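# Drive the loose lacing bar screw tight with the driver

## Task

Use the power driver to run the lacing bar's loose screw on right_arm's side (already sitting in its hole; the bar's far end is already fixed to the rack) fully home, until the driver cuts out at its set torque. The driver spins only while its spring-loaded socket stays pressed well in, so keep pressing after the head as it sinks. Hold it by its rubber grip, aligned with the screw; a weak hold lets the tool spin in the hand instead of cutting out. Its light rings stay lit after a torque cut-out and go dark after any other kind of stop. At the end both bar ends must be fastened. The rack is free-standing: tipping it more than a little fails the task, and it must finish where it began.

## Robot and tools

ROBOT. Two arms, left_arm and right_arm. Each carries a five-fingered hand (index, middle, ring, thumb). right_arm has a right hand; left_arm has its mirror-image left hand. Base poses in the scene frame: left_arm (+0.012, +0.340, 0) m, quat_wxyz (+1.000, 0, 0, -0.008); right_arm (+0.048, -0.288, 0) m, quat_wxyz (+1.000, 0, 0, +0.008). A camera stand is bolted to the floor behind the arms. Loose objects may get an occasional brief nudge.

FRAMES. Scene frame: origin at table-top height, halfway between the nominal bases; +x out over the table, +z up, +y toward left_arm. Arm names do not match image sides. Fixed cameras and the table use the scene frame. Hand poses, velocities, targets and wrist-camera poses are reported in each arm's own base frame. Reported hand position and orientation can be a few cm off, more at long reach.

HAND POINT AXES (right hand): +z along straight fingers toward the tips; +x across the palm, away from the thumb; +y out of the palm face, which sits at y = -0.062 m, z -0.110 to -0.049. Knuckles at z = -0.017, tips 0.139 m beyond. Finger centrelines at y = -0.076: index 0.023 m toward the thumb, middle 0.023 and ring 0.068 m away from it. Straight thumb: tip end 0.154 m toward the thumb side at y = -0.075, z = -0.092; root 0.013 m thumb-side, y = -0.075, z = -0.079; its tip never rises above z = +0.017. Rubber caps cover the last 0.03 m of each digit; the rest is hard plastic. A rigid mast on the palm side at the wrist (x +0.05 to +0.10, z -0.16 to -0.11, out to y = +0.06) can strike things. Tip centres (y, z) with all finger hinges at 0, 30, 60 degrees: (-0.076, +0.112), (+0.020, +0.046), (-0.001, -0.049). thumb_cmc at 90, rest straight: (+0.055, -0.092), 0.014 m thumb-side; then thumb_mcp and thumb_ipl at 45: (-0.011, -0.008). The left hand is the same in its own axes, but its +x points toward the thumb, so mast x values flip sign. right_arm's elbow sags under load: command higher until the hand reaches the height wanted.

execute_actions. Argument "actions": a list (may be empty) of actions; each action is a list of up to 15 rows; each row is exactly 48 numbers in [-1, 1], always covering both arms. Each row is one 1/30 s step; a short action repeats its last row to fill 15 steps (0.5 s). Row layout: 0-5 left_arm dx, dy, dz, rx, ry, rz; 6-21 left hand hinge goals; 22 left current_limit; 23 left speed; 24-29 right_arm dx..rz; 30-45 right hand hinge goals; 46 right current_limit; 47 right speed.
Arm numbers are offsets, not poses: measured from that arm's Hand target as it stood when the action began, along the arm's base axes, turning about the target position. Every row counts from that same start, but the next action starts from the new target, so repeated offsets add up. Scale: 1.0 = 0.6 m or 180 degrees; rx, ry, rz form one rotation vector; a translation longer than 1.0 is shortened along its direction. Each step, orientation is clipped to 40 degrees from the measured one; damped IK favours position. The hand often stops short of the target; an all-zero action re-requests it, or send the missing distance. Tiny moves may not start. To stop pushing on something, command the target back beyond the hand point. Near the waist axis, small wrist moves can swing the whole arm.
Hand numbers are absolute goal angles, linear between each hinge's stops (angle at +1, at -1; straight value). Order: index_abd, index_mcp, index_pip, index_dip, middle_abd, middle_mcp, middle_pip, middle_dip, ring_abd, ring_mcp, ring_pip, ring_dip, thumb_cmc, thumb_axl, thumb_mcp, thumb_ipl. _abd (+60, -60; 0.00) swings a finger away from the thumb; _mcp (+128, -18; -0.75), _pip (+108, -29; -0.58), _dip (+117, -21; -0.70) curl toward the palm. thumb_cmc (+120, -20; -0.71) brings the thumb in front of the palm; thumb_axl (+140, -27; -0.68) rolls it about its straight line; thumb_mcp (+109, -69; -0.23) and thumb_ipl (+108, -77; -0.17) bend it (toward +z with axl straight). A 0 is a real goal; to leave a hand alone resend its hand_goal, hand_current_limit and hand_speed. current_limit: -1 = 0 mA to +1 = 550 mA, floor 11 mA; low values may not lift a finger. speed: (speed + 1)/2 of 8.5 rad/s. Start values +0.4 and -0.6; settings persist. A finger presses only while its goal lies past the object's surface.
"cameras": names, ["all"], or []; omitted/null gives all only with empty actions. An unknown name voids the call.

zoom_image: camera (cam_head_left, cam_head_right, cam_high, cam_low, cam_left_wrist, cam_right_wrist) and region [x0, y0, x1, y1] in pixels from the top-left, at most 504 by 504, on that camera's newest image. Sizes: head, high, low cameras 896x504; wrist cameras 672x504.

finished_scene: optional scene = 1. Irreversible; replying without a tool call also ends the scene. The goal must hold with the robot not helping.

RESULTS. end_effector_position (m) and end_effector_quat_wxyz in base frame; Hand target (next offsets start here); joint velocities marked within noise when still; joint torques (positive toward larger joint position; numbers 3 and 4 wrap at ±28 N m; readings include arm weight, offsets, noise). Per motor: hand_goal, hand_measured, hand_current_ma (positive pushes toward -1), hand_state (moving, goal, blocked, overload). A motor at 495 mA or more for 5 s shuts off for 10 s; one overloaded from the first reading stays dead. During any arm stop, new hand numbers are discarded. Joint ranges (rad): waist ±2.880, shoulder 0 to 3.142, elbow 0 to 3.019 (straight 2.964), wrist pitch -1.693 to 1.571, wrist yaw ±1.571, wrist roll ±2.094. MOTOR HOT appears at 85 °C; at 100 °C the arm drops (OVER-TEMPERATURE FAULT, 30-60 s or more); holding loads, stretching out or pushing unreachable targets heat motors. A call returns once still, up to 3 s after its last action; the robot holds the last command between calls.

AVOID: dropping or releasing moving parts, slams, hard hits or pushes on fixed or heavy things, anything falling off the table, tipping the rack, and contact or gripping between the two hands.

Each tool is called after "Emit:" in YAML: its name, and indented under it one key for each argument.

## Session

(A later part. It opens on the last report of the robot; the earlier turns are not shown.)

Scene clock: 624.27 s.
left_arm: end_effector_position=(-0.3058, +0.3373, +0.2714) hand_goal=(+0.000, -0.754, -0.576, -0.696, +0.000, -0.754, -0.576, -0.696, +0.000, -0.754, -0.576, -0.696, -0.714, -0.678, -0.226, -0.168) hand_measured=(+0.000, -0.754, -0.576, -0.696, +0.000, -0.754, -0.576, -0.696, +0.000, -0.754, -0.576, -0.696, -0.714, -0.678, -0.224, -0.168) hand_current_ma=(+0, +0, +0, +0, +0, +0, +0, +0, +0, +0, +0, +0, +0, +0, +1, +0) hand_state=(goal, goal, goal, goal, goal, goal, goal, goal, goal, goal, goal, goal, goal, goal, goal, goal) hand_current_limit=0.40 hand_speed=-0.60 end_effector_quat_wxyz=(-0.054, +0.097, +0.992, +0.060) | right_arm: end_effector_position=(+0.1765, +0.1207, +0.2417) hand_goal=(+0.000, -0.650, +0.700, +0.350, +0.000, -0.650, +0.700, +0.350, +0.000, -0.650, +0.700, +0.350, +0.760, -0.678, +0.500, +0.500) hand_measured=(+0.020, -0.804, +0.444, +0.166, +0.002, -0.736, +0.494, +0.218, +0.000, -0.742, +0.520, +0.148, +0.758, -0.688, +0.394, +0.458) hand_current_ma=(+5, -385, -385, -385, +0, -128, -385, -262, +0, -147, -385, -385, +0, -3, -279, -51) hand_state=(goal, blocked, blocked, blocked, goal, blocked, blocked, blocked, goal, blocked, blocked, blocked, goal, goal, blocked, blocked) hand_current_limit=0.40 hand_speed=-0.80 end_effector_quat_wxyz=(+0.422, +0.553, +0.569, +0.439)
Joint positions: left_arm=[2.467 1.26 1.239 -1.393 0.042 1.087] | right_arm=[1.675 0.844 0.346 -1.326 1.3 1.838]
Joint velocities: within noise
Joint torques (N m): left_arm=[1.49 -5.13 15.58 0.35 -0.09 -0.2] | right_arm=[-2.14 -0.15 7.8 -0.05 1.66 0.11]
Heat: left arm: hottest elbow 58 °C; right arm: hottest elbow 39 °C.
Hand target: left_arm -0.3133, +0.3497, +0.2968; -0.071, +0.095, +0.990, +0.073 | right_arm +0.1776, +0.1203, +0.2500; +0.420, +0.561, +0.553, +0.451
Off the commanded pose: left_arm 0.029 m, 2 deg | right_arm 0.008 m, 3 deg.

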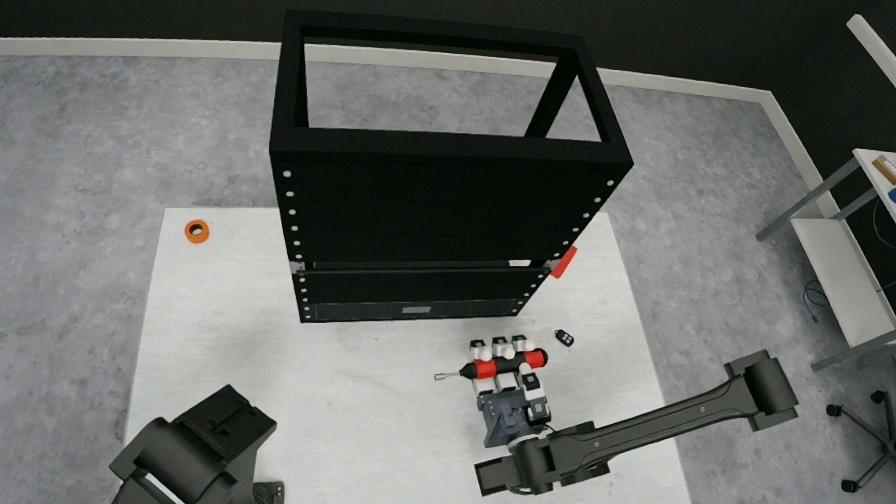

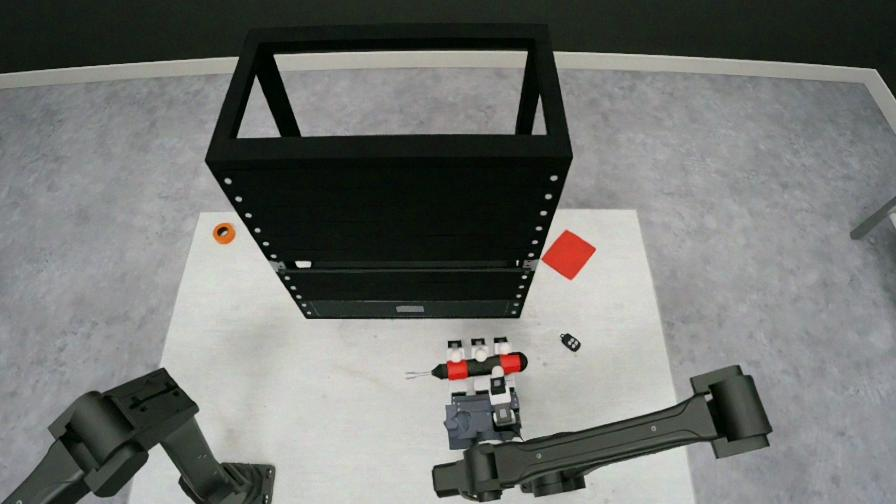

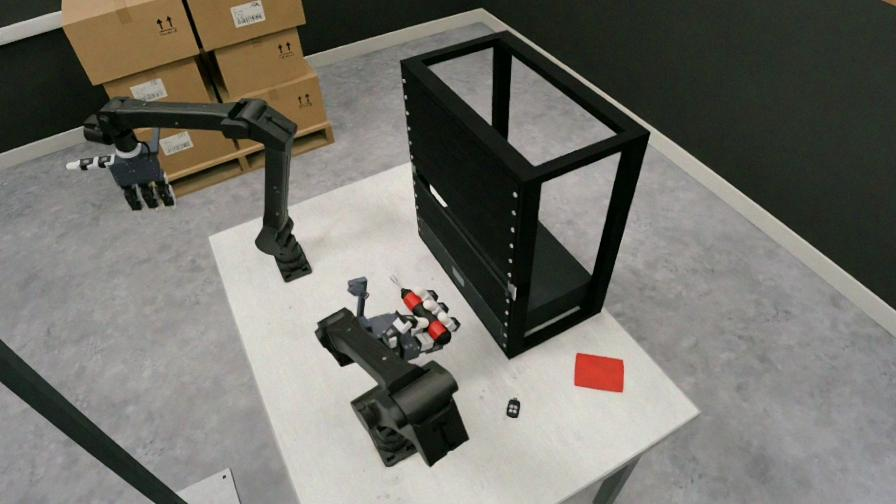

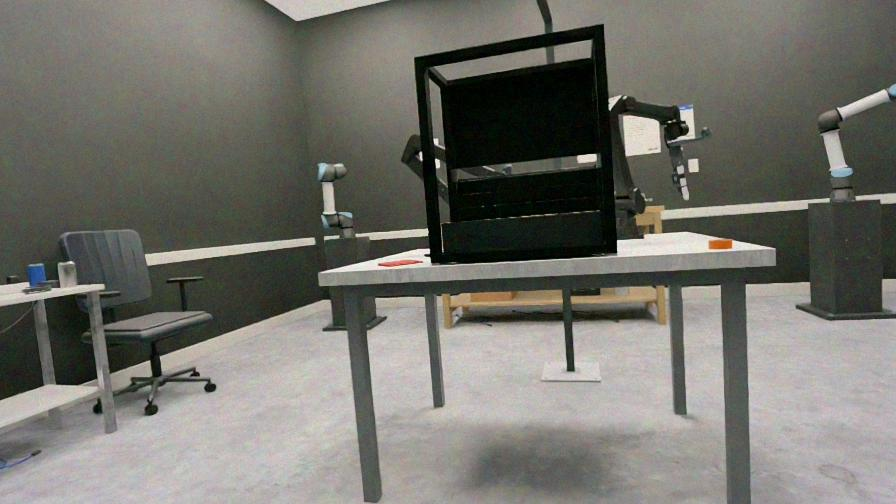

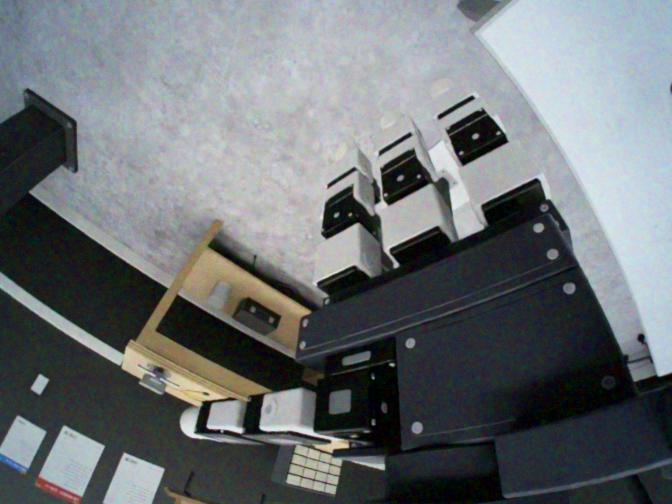

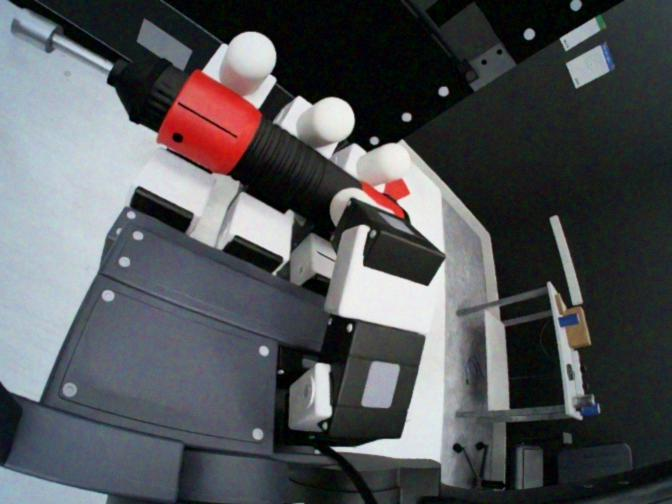

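Emit:
zoom_image:
  camera: "cam_head_right"
  region: [505, 240, 555, 290]

Emit:
zoom_image:
  camera: "cam_head_right"
  region: [255, 240, 305, 290]

Emit:
zoom_image:
  camera: "cam_head_left"
  region: [270, 240, 320, 290]

Emit:
zoom_image:
  camera: "cam_high"
  region: [490, 270, 540, 320]

Emit:
zoom_image:
  camera: "cam_high"
  region: [395, 160, 445, 210]

Emit:
zoom_image:
  camera: "cam_right_wrist"
  region: [400, 0, 600, 150]

Scaled by 10.080 from the camera's 896x504 image, which has a finer 1280x720 frame.

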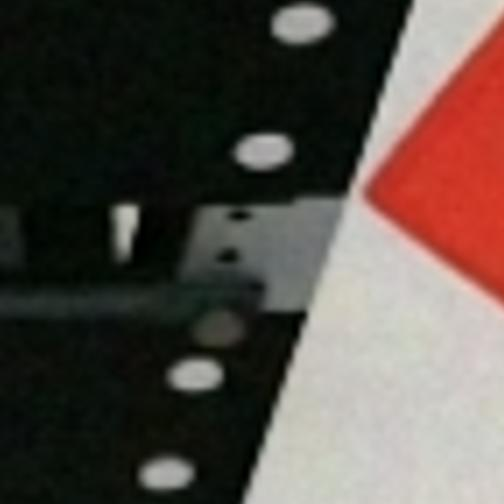

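Scaled by 10.080 from the camera's 896x504 image, which has a finer 1280x720 frame.

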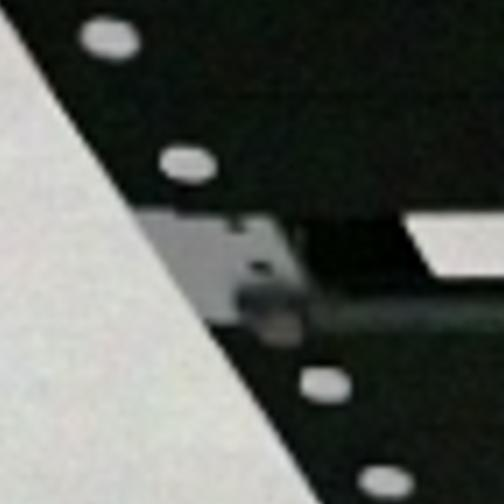

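Scaled by 10.080 from the camera's 896x504 image, which has a finer 1280x720 frame.

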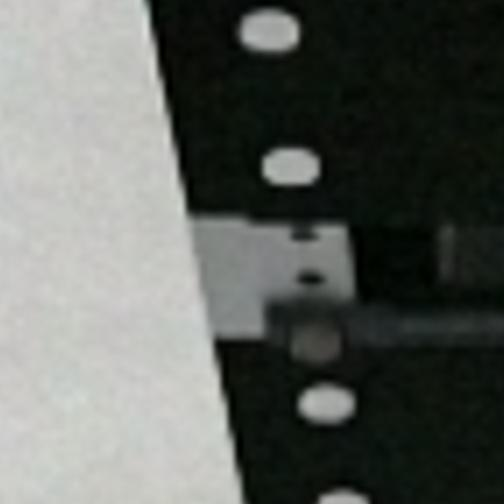

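Scaled by 10.080 from the camera's 896x504 image, which has a finer 1280x720 frame.

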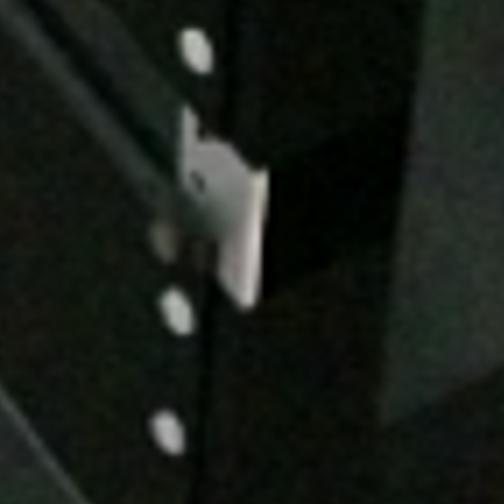

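Scaled by 10.080 from the camera's 896x504 image, which has a finer 1280x720 frame.

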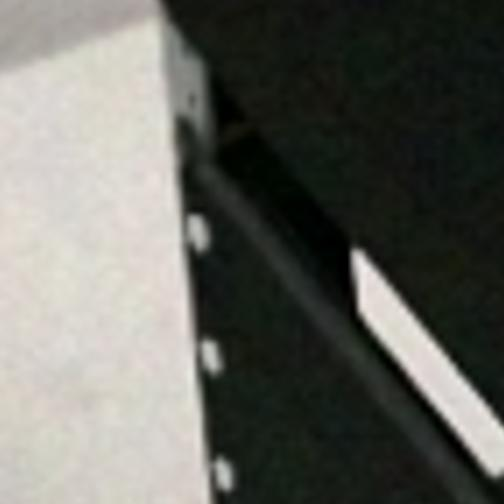

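Scaled by 2.520 from the camera's 672x504 image, which has a finer 960x720 frame.

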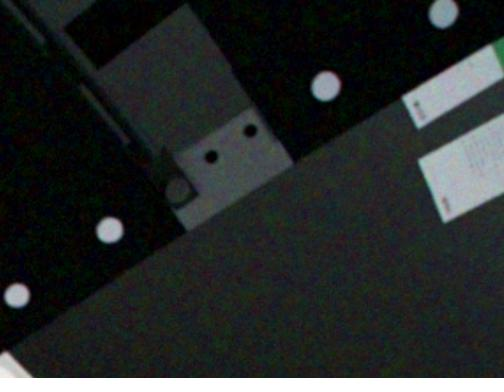

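Emit:
execute_actions:
  actions:
    - [[0,0,0,0,0,0,0,-0.754,-0.576,-0.696,0,-0.754,-0.576,-0.696,0,-0.754,-0.576,-0.696,-0.714,-0.678,-0.226,-0.168,0.4,-0.6,-0.021,-0.017,-0.017,0.01425,0.09534,-0.0827,0,-0.65,0.7,0.35,0,-0.65,0.7,0.35,0,-0.65,0.7,0.35,0.76,-0.678,0.5,0.5,0.5,-0.8]]
    - [[0,0,0,0,0,0,0,-0.754,-0.576,-0.696,0,-0.754,-0.576,-0.696,0,-0.754,-0.576,-0.696,-0.714,-0.678,-0.226,-0.168,0.4,-0.6,-0.021,-0.017,-0.017,0.03844,0.08841,-0.0827,0,-0.65,0.7,0.35,0,-0.65,0.7,0.35,0,-0.65,0.7,0.35,0.76,-0.678,0.5,0.5,0.5,-0.8]]
  cameras: ["cam_head_right","cam_right_wrist"]

Scene clock: 710.63 s.
left_arm: end_effector_position=(-0.3058, +0.3373, +0.2714) hand_goal=(+0.000, -0.754, -0.576, -0.696, +0.000, -0.754, -0.576, -0.696, +0.000, -0.754, -0.576, -0.696, -0.714, -0.678, -0.226, -0.168) hand_measured=(+0.000, -0.754, -0.576, -0.696, +0.000, -0.754, -0.576, -0.696, +0.000, -0.754, -0.576, -0.696, -0.714, -0.678, -0.224, -0.168) hand_current_ma=(+0, +0, +0, +0, +0, +0, +0, +0, +0, +0, +0, +0, +0, +0, +1, +0) hand_state=(goal, goal, goal, goal, goal, goal, goal, goal, goal, goal, goal, goal, goal, goal, goal, goal) hand_current_limit=0.40 hand_speed=-0.60 end_effector_quat_wxyz=(-0.054, +0.097, +0.992, +0.060) | right_arm: end_effector_position=(+0.1539, +0.0919, +0.2100) hand_goal=(+0.000, -0.650, +0.700, +0.350, +0.000, -0.650, +0.700, +0.350, +0.000, -0.650, +0.700, +0.350, +0.760, -0.678, +0.500, +0.500) hand_measured=(+0.020, -0.796, +0.444, +0.166, +0.002, -0.728, +0.494, +0.218, +0.000, -0.734, +0.520, +0.148, +0.758, -0.688, +0.390, +0.464) hand_current_ma=(+6, -360, -412, -413, +0, -108, -412, -262, +0, -125, -412, -413, +0, -3, -301, -39) hand_state=(blocked, blocked, blocked, blocked, goal, blocked, blocked, blocked, goal, blocked, blocked, blocked, goal, goal, blocked, blocked) hand_current_limit=0.50 hand_speed=-0.80 end_effector_quat_wxyz=(+0.284, +0.803, +0.496, +0.167)
Joint positions: left_arm=[2.467 1.26 1.239 -1.393 0.042 1.087] | right_arm=[1.526 0.935 0.634 -1.599 0.598 2.093]
Joint torques (N m): left_arm=[1.2 -6.3 15.58 0.29 -0.07 -0.14] | right_arm=[-2.26 -1.55 11.85 -1.62 0.72 0.18]
Heat: left arm: hottest elbow 60 °C; right arm: hottest elbow 38 °C.
Hand target: left_arm -0.3133, +0.3497, +0.2968; -0.071, +0.095, +0.990, +0.073 | right_arm +0.1524, +0.0999, +0.2296; +0.294, +0.817, +0.454, +0.198
Off the commanded pose: left_arm 0.029 m, 2 deg | right_arm 0.021 m, 6 deg.
joint sent to its limit (right arm) — joint 6 (wrist roll), upper limit. The joint targets are off in position and orientation.
Images, in order (width x height): cam_head_right 896x504, cam_right_wrist 672x504.

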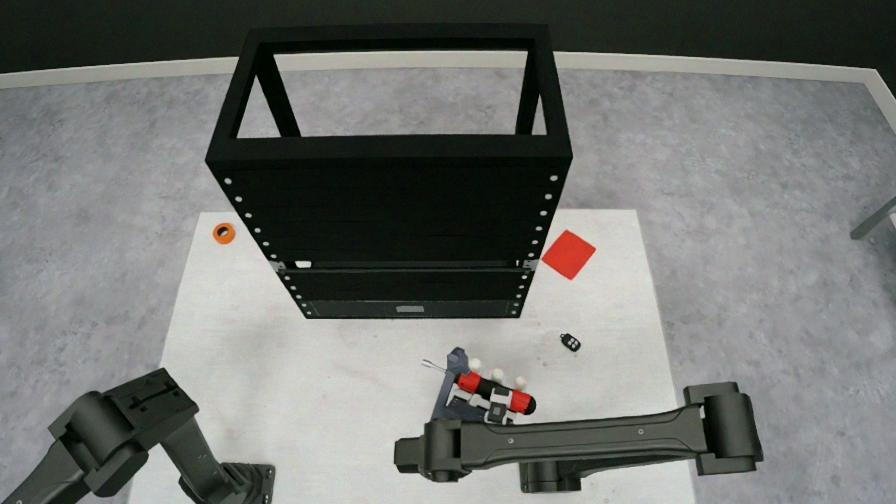

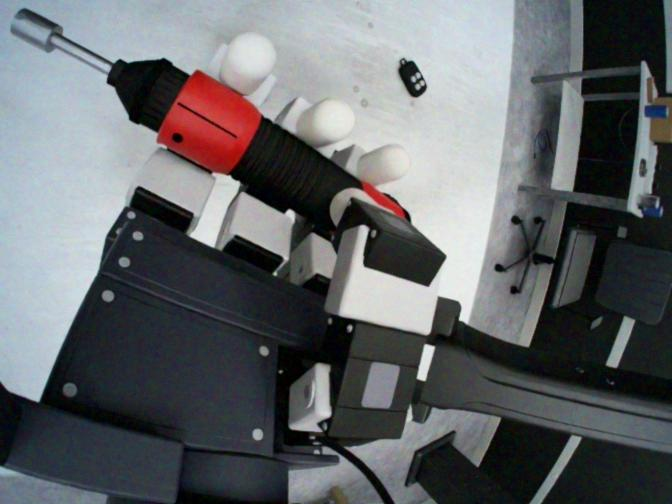

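Emit:
execute_actions:
  actions:
    - [[0,0,0,0,0,0,0,-0.754,-0.576,-0.696,0,-0.754,-0.576,-0.696,0,-0.754,-0.576,-0.696,-0.714,-0.678,-0.226,-0.168,0.4,-0.6,0,-0.008,0,0.0372,0.0619,0,0,-0.65,0.7,0.35,0,-0.65,0.7,0.35,0,-0.65,0.7,0.35,0.76,-0.678,0.5,0.5,0.5,-0.8]]
    - [[0,0,0,0,0,0,0,-0.754,-0.576,-0.696,0,-0.754,-0.576,-0.696,0,-0.754,-0.576,-0.696,-0.714,-0.678,-0.226,-0.168,0.4,-0.6,0,-0.008,0,0.0372,0.0619,0,0,-0.65,0.7,0.35,0,-0.65,0.7,0.35,0,-0.65,0.7,0.35,0.76,-0.678,0.5,0.5,0.5,-0.8]]
    - [[0,0,0,0,0,0,0,-0.754,-0.576,-0.696,0,-0.754,-0.576,-0.696,0,-0.754,-0.576,-0.696,-0.714,-0.678,-0.226,-0.168,0.4,-0.6,0,-0.008,0,0.0372,0.0619,0,0,-0.65,0.7,0.35,0,-0.65,0.7,0.35,0,-0.65,0.7,0.35,0.76,-0.678,0.5,0.5,0.5,-0.8]]
  cameras: ["cam_head_right"]

Scene clock: 724.00 s.
left_arm: end_effector_position=(-0.3058, +0.3373, +0.2714) hand_goal=(+0.000, -0.754, -0.576, -0.696, +0.000, -0.754, -0.576, -0.696, +0.000, -0.754, -0.576, -0.696, -0.714, -0.678, -0.226, -0.168) hand_measured=(+0.000, -0.754, -0.576, -0.696, +0.000, -0.754, -0.576, -0.696, +0.000, -0.754, -0.576, -0.696, -0.714, -0.678, -0.224, -0.168) hand_current_ma=(+0, +0, +0, +0, +0, +0, +0, +0, +0, +0, +0, +0, +0, +0, +1, +0) hand_state=(goal, goal, goal, goal, goal, goal, goal, goal, goal, goal, goal, goal, goal, goal, goal, goal) hand_current_limit=0.40 hand_speed=-0.60 end_effector_quat_wxyz=(-0.054, +0.097, +0.992, +0.060) | right_arm: end_effector_position=(+0.1436, +0.0752, +0.2033) hand_goal=(+0.000, -0.650, +0.700, +0.350, +0.000, -0.650, +0.700, +0.350, +0.000, -0.650, +0.700, +0.350, +0.760, -0.678, +0.500, +0.500) hand_measured=(+0.022, -0.792, +0.444, +0.166, +0.002, -0.724, +0.494, +0.218, +0.000, -0.730, +0.520, +0.148, +0.758, -0.690, +0.388, +0.466) hand_current_ma=(+6, -345, -413, -413, +0, -98, -413, -262, +0, -113, -412, -412, +0, -3, -313, -33) hand_state=(blocked, blocked, blocked, blocked, goal, blocked, blocked, blocked, goal, blocked, blocked, blocked, goal, goal, blocked, blocked) hand_current_limit=0.50 hand_speed=-0.80 end_effector_quat_wxyz=(+0.025, +0.875, +0.484, +0.003)
Joint positions: left_arm=[2.467 1.26 1.239 -1.393 0.042 1.087] | right_arm=[1.081 0.735 0.765 -1.623 0.045 1.642]
Joint torques (N m): left_arm=[1.32 -6.36 15.6 0.36 -0.07 -0.11] | right_arm=[-2.2 -0.15 14.08 -0.5 0.11 -0.01]
Heat: left arm: hottest elbow 60 °C; right arm: hottest elbow 43 °C.
Hand target: left_arm -0.3133, +0.3497, +0.2968; -0.071, +0.095, +0.990, +0.073 | right_arm +0.1524, +0.0855, +0.2296; +0.007, +0.878, +0.478, +0.030
Off the commanded pose: left_arm 0.029 m, 2 deg | right_arm 0.030 m, 4 deg.
Images, in order (width x height): cam_head_right 896x504.

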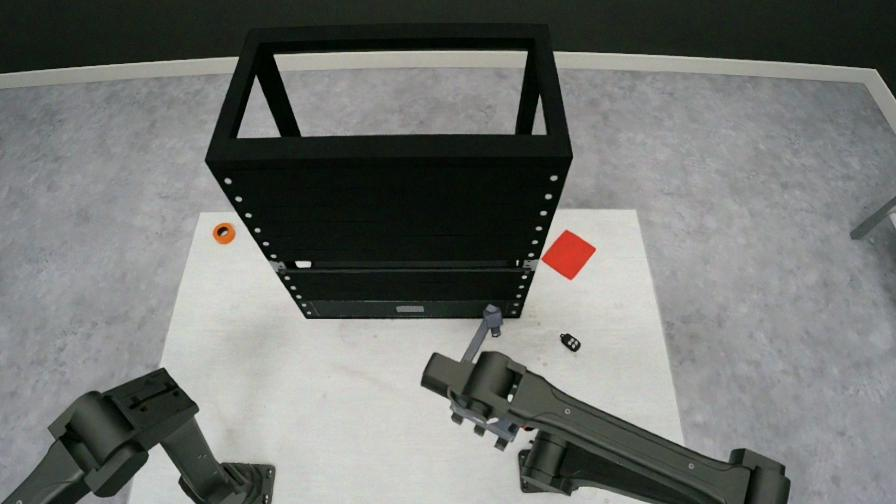

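Emit:
execute_actions:
  actions:
    - [[0,0,0,0,0,0,0,-0.754,-0.576,-0.696,0,-0.754,-0.576,-0.696,0,-0.754,-0.576,-0.696,-0.714,-0.678,-0.226,-0.168,0.4,-0.6,-0.012,-0.043,0,0.0143,0.0171,-0.0805,0,-0.65,0.7,0.35,0,-0.65,0.7,0.35,0,-0.65,0.7,0.35,0.76,-0.678,0.5,0.5,0.5,-0.8]]
    - [[0,0,0,0,0,0,0,-0.754,-0.576,-0.696,0,-0.754,-0.576,-0.696,0,-0.754,-0.576,-0.696,-0.714,-0.678,-0.226,-0.168,0.4,-0.6,-0.008,-0.033,0,0.0182,0.013,-0.0805,0,-0.65,0.7,0.35,0,-0.65,0.7,0.35,0,-0.65,0.7,0.35,0.76,-0.678,0.5,0.5,0.5,-0.8]]
  cameras: ["cam_head_right","cam_high","cam_right_wrist"]

Scene clock: 760.67 s.
left_arm: end_effector_position=(-0.3058, +0.3373, +0.2714) hand_goal=(+0.000, -0.754, -0.576, -0.696, +0.000, -0.754, -0.576, -0.696, +0.000, -0.754, -0.576, -0.696, -0.714, -0.678, -0.226, -0.168) hand_measured=(+0.000, -0.754, -0.576, -0.696, +0.000, -0.754, -0.576, -0.696, +0.000, -0.754, -0.576, -0.696, -0.714, -0.678, -0.224, -0.168) hand_current_ma=(+0, +0, +0, +0, +0, +0, +0, +0, +0, +0, +0, +0, +0, +0, +1, +0) hand_state=(goal, goal, goal, goal, goal, goal, goal, goal, goal, goal, goal, goal, goal, goal, goal, goal) hand_current_limit=0.40 hand_speed=-0.60 end_effector_quat_wxyz=(-0.054, +0.097, +0.992, +0.060) | right_arm: end_effector_position=(+0.1318, +0.0329, +0.2025) hand_goal=(+0.000, -0.650, +0.700, +0.350, +0.000, -0.650, +0.700, +0.350, +0.000, -0.650, +0.700, +0.350, +0.760, -0.678, +0.500, +0.500) hand_measured=(+0.022, -0.792, +0.444, +0.166, +0.002, -0.724, +0.494, +0.218, +0.000, -0.728, +0.520, +0.148, +0.758, -0.690, +0.388, +0.468) hand_current_ma=(+6, -340, -412, -412, +0, -95, -413, -262, +0, -109, -413, -412, +0, -3, -317, -32) hand_state=(blocked, blocked, blocked, blocked, goal, blocked, blocked, blocked, goal, blocked, blocked, blocked, goal, goal, blocked, blocked) hand_current_limit=0.50 hand_speed=-0.80 end_effector_quat_wxyz=(-0.036, +0.967, +0.252, -0.025)
Joint positions: left_arm=[2.467 1.26 1.239 -1.393 0.042 1.087] | right_arm=[0.728 0.723 0.785 -1.645 -0.087 1.789]
Joint torques (N m): left_arm=[1.26 -4.89 15.58 0.17 -0.03 -0.13] | right_arm=[-2.14 -1.08 14.04 -0.55 -0.08 0.16]
Heat: left arm: hottest elbow 61 °C; right arm: hottest elbow 51 °C.
Hand target: left_arm -0.3133, +0.3497, +0.2968; -0.071, +0.095, +0.990, +0.073 | right_arm +0.1404, +0.0399, +0.2296; -0.053, +0.969, +0.241, +0.010
Off the commanded pose: left_arm 0.029 m, 2 deg | right_arm 0.029 m, 5 deg.
Images, in order (width x height): cam_head_right 896x504, cam_high 896x504, cam_right_wrist 672x504.

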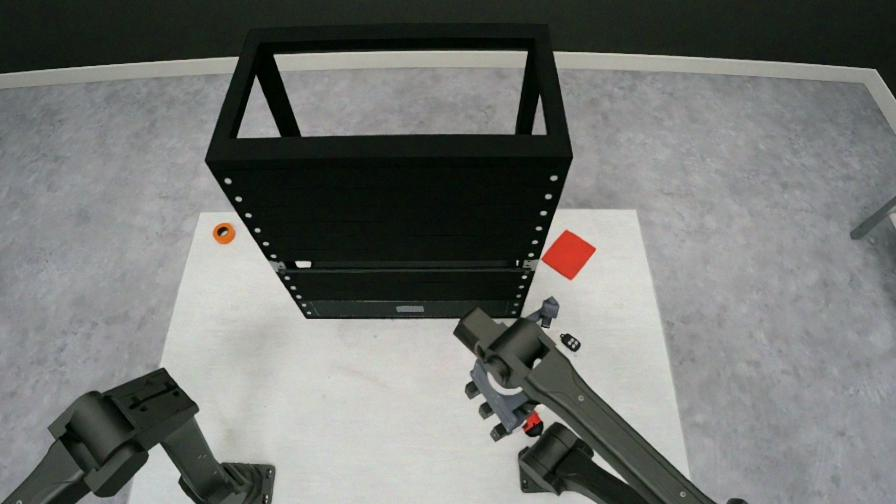

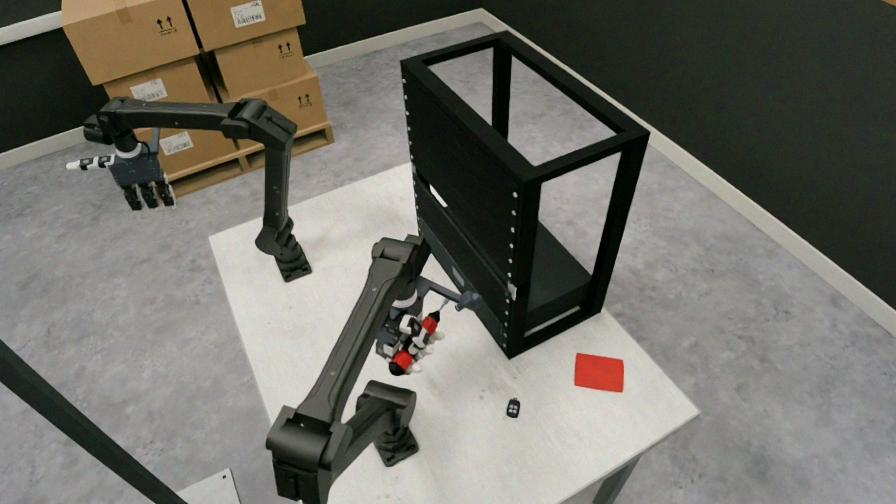

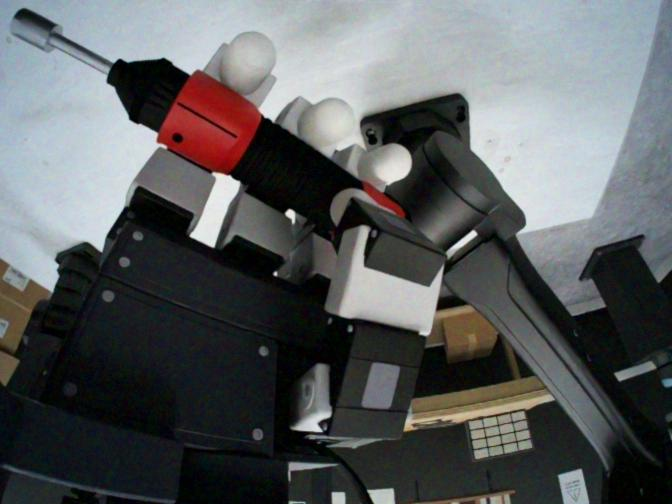

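Emit:
execute_actions:
  actions:
    - [[0,0,0,0,0,0,0,-0.754,-0.576,-0.696,0,-0.754,-0.576,-0.696,0,-0.754,-0.576,-0.696,-0.714,-0.678,-0.226,-0.168,0.4,-0.6,-0.008,-0.033,0,0.0208,0.008,-0.0805,0,-0.65,0.7,0.35,0,-0.65,0.7,0.35,0,-0.65,0.7,0.35,0.76,-0.678,0.5,0.5,0.5,-0.8]]
    - [[0,0,0,0,0,0,0,-0.754,-0.576,-0.696,0,-0.754,-0.576,-0.696,0,-0.754,-0.576,-0.696,-0.714,-0.678,-0.226,-0.168,0.4,-0.6,-0.008,-0.025,0,0.0222,0.0025,-0.0805,0,-0.65,0.7,0.35,0,-0.65,0.7,0.35,0,-0.65,0.7,0.35,0.76,-0.678,0.5,0.5,0.5,-0.8]]
  cameras: ["cam_head_right","cam_high","cam_right_wrist","cam_head_left"]

Scene clock: 767.80 s.
left_arm: end_effector_position=(-0.3058, +0.3373, +0.2714) hand_goal=(+0.000, -0.754, -0.576, -0.696, +0.000, -0.754, -0.576, -0.696, +0.000, -0.754, -0.576, -0.696, -0.714, -0.678, -0.226, -0.168) hand_measured=(+0.000, -0.754, -0.576, -0.696, +0.000, -0.754, -0.576, -0.696, +0.000, -0.754, -0.576, -0.696, -0.714, -0.678, -0.224, -0.168) hand_current_ma=(+0, +0, +0, +0, +0, +0, +0, +0, +0, +0, +0, +0, +0, +0, +1, +0) hand_state=(goal, goal, goal, goal, goal, goal, goal, goal, goal, goal, goal, goal, goal, goal, goal, goal) hand_current_limit=0.40 hand_speed=-0.60 end_effector_quat_wxyz=(-0.054, +0.097, +0.992, +0.060) | right_arm: end_effector_position=(+0.1174, -0.0011, +0.2033) hand_goal=(+0.000, -0.650, +0.700, +0.350, +0.000, -0.650, +0.700, +0.350, +0.000, -0.650, +0.700, +0.350, +0.760, -0.678, +0.500, +0.500) hand_measured=(+0.022, -0.788, +0.444, +0.166, +0.002, -0.720, +0.494, +0.218, +0.000, -0.726, +0.520, +0.148, +0.758, -0.690, +0.386, +0.470) hand_current_ma=(+6, -324, -413, -412, +0, -86, -413, -262, +0, -99, -413, -413, +0, -3, -328, -27) hand_state=(blocked, blocked, blocked, blocked, goal, blocked, blocked, blocked, goal, blocked, blocked, blocked, goal, goal, blocked, blocked) hand_current_limit=0.50 hand_speed=-0.80 end_effector_quat_wxyz=(-0.099, +0.995, -0.004, -0.017)
Joint positions: left_arm=[2.467 1.26 1.239 -1.393 0.042 1.087] | right_arm=[0.317 0.688 0.792 -1.645 -0.2 1.898]
Joint torques (N m): left_arm=[1.14 -4.84 15.49 0.18 -0.11 -0.15] | right_arm=[-2.26 -0.73 14.13 -0.02 -0.29 0.13]
Heat: left arm: hottest elbow 61 °C; right arm: hottest elbow 51 °C.
Hand target: left_arm -0.3133, +0.3497, +0.2968; -0.071, +0.095, +0.990, +0.073 | right_arm +0.1308, +0.0051, +0.2296; -0.119, +0.993, -0.010, +0.024
Off the commanded pose: left_arm 0.029 m, 2 deg | right_arm 0.030 m, 5 deg.
Images, in order (width x height): cam_head_left 896x504, cam_head_right 896x504, cam_high 896x504, cam_right_wrist 672x504.

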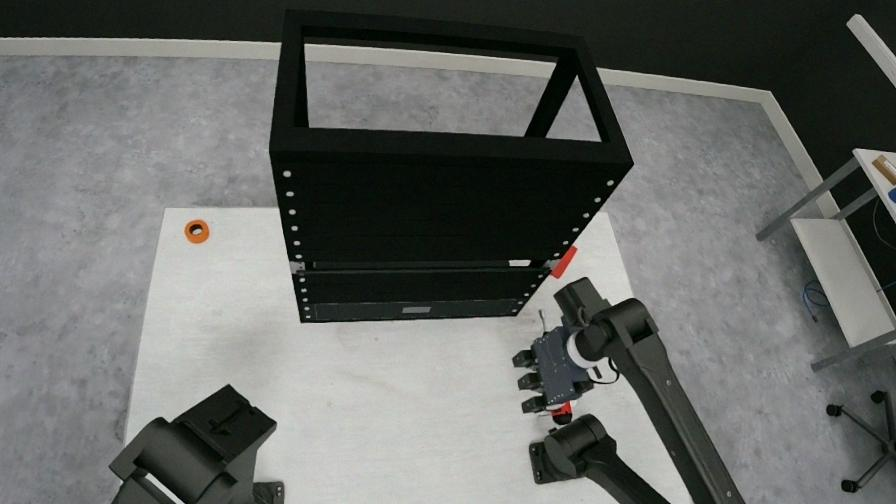

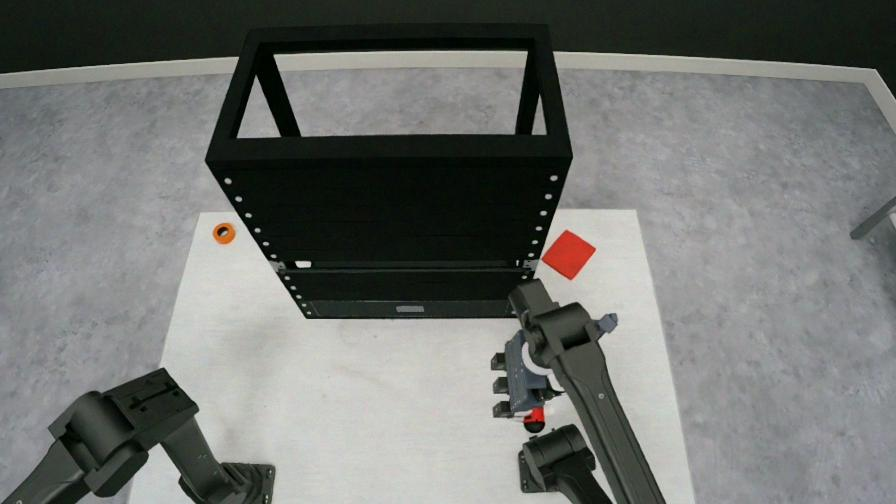

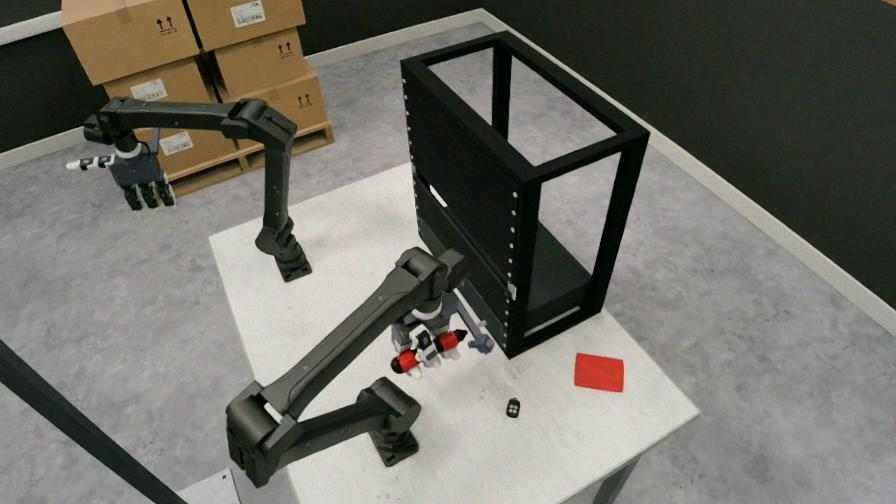

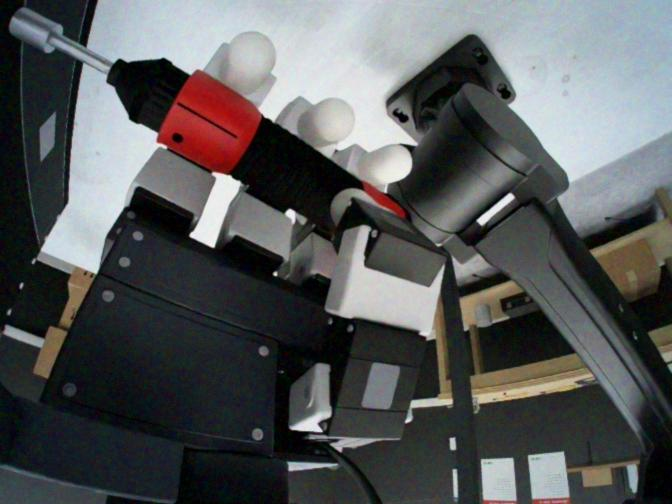

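Emit:
zoom_image:
  camera: "cam_head_left"
  region: [500, 250, 600, 440]

Emit:
zoom_image:
  camera: "cam_high"
  region: [380, 270, 530, 390]

Scaled by 2.653 from the camera's 896x504 image, which has a finer 1280x720 frame.

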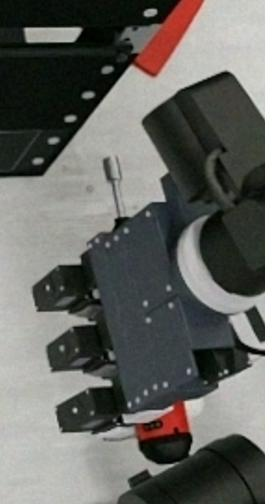

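Scaled by 3.360 from the camera's 896x504 image, which has a finer 1280x720 frame.

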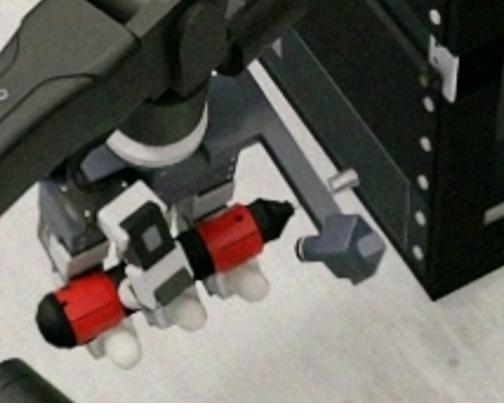

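Emit:
execute_actions:
  actions:
    - [[0,0,0,0,0,0,0,-0.754,-0.576,-0.696,0,-0.754,-0.576,-0.696,0,-0.754,-0.576,-0.696,-0.714,-0.678,-0.226,-0.168,0.4,-0.6,0.042,-0.006,0.067,0,-0.011,0,0,-0.65,0.7,0.35,0,-0.65,0.7,0.35,0,-0.65,0.7,0.35,0.76,-0.678,0.5,0.5,0.5,-0.8]]
  cameras: ["cam_head_right","cam_high","cam_head_left"]

Emit:
zoom_image:
  camera: "cam_head_left"
  region: [500, 250, 600, 440]

Emit:
zoom_image:
  camera: "cam_high"
  region: [380, 250, 530, 370]

Scene clock: 819.77 s.
left_arm: end_effector_position=(-0.3058, +0.3373, +0.2714) hand_goal=(+0.000, -0.754, -0.576, -0.696, +0.000, -0.754, -0.576, -0.696, +0.000, -0.754, -0.576, -0.696, -0.714, -0.678, -0.226, -0.168) hand_measured=(+0.000, -0.754, -0.576, -0.696, +0.000, -0.754, -0.576, -0.696, +0.000, -0.754, -0.576, -0.696, -0.714, -0.678, -0.224, -0.168) hand_current_ma=(+0, +0, +0, +0, +0, +0, +0, +0, +0, +0, +0, +0, +0, +0, +1, +0) hand_state=(goal, goal, goal, goal, goal, goal, goal, goal, goal, goal, goal, goal, goal, goal, goal, goal) hand_current_limit=0.40 hand_speed=-0.60 end_effector_quat_wxyz=(-0.054, +0.097, +0.992, +0.060) | right_arm: end_effector_position=(+0.1446, +0.0010, +0.2450) hand_goal=(+0.000, -0.650, +0.700, +0.350, +0.000, -0.650, +0.700, +0.350, +0.000, -0.650, +0.700, +0.350, +0.760, -0.678, +0.500, +0.500) hand_measured=(+0.022, -0.788, +0.444, +0.166, +0.002, -0.720, +0.494, +0.218, +0.000, -0.726, +0.520, +0.148, +0.758, -0.690, +0.386, +0.470) hand_current_ma=(+6, -324, -413, -412, +0, -86, -413, -262, +0, -99, -412, -412, +0, -3, -329, -27) hand_state=(blocked, blocked, blocked, blocked, goal, blocked, blocked, blocked, goal, blocked, blocked, blocked, goal, goal, blocked, blocked) hand_current_limit=0.50 hand_speed=-0.80 end_effector_quat_wxyz=(-0.106, +0.994, -0.010, +0.009)
Joint positions: left_arm=[2.467 1.26 1.239 -1.393 0.042 1.087] | right_arm=[0.279 0.748 0.929 -1.673 -0.198 1.878]
Joint torques (N m): left_arm=[1.85 -5.54 15.56 0.21 -0.07 -0.15] | right_arm=[-2.37 -0.97 13.87 -0.27 -0.18 -0.08]
Heat: left arm: hottest elbow 62 °C; right arm: hottest elbow 61 °C.
Hand target: left_arm -0.3133, +0.3497, +0.2968; -0.071, +0.095, +0.990, +0.073 | right_arm +0.1560, +0.0015, +0.2698; -0.119, +0.992, -0.008, +0.041
Off the commanded pose: left_arm 0.029 m, 2 deg | right_arm 0.027 m, 4 deg.
Images, in order (width x height): cam_head_left 896x504, cam_head_right 896x504, cam_high 896x504.

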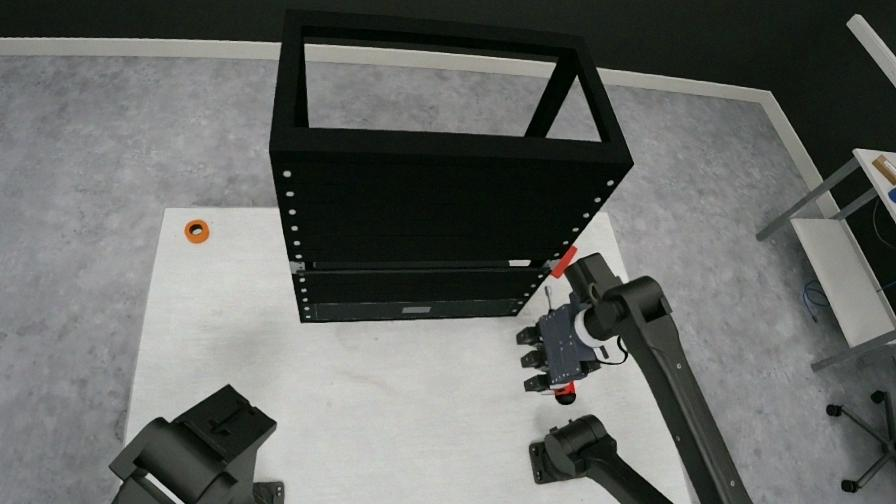

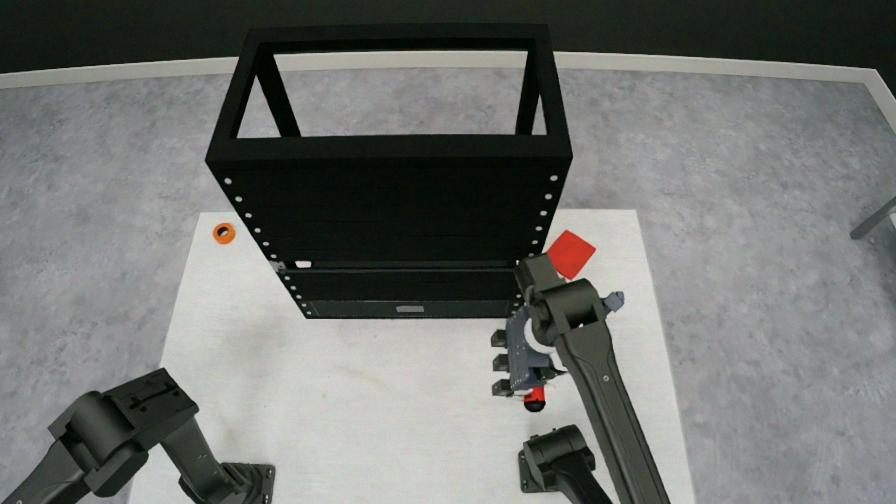

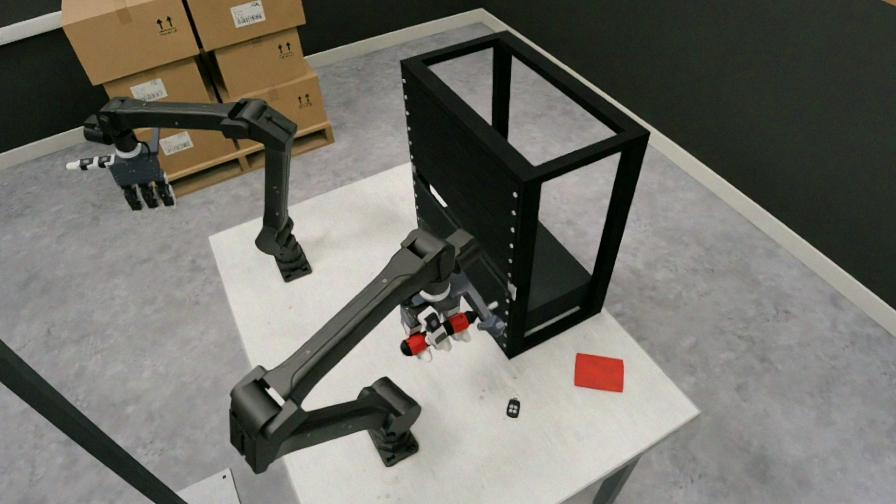

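Scaled by 2.653 from the camera's 896x504 image, which has a finer 1280x720 frame.

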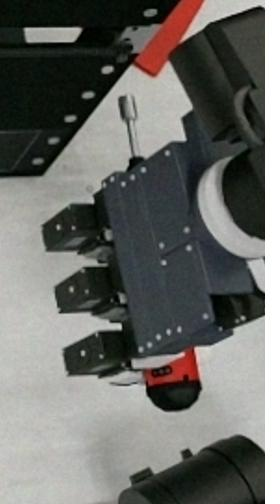

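Scaled by 3.360 from the camera's 896x504 image, which has a finer 1280x720 frame.

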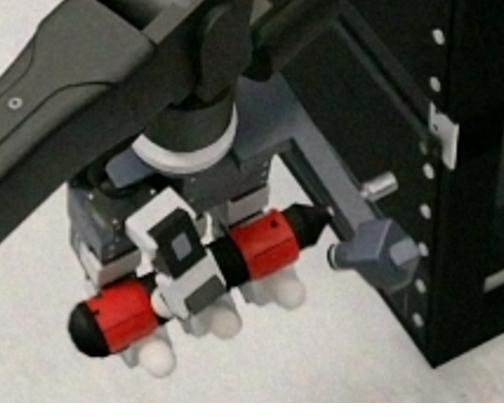

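Emit:
zoom_image:
  camera: "cam_head_left"
  region: [100, 200, 200, 300]

Emit:
zoom_image:
  camera: "cam_head_left"
  region: [90, 380, 190, 480]

Emit:
zoom_image:
  camera: "cam_head_left"
  region: [560, 200, 660, 300]

Emit:
zoom_image:
  camera: "cam_head_left"
  region: [620, 400, 720, 500]

Scaled by 5.040 from the camera's 896x504 image, which has a finer 1280x720 frame.

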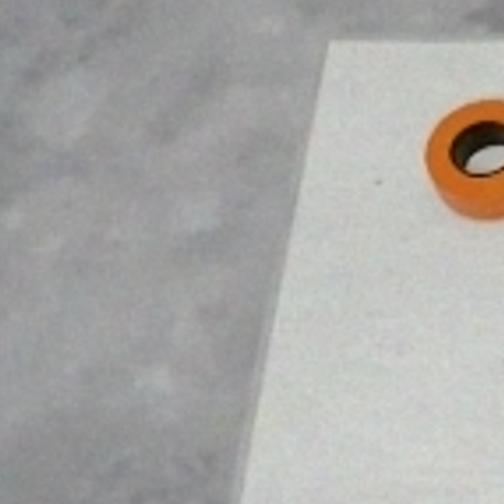

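Scaled by 5.040 from the camera's 896x504 image, which has a finer 1280x720 frame.

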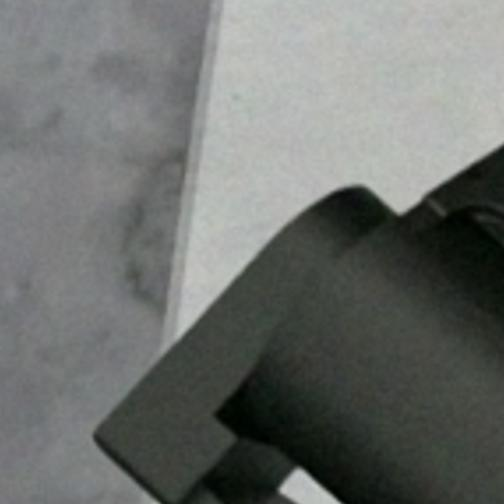

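Scaled by 5.040 from the camera's 896x504 image, which has a finer 1280x720 frame.

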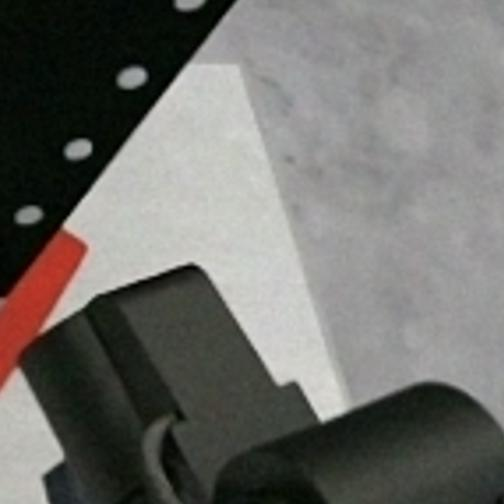

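Scaled by 5.040 from the camera's 896x504 image, which has a finer 1280x720 frame.

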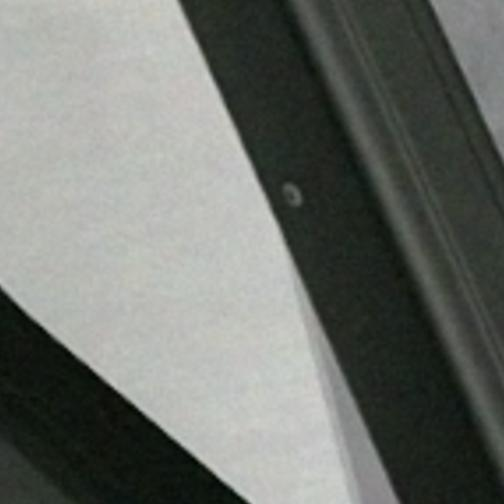

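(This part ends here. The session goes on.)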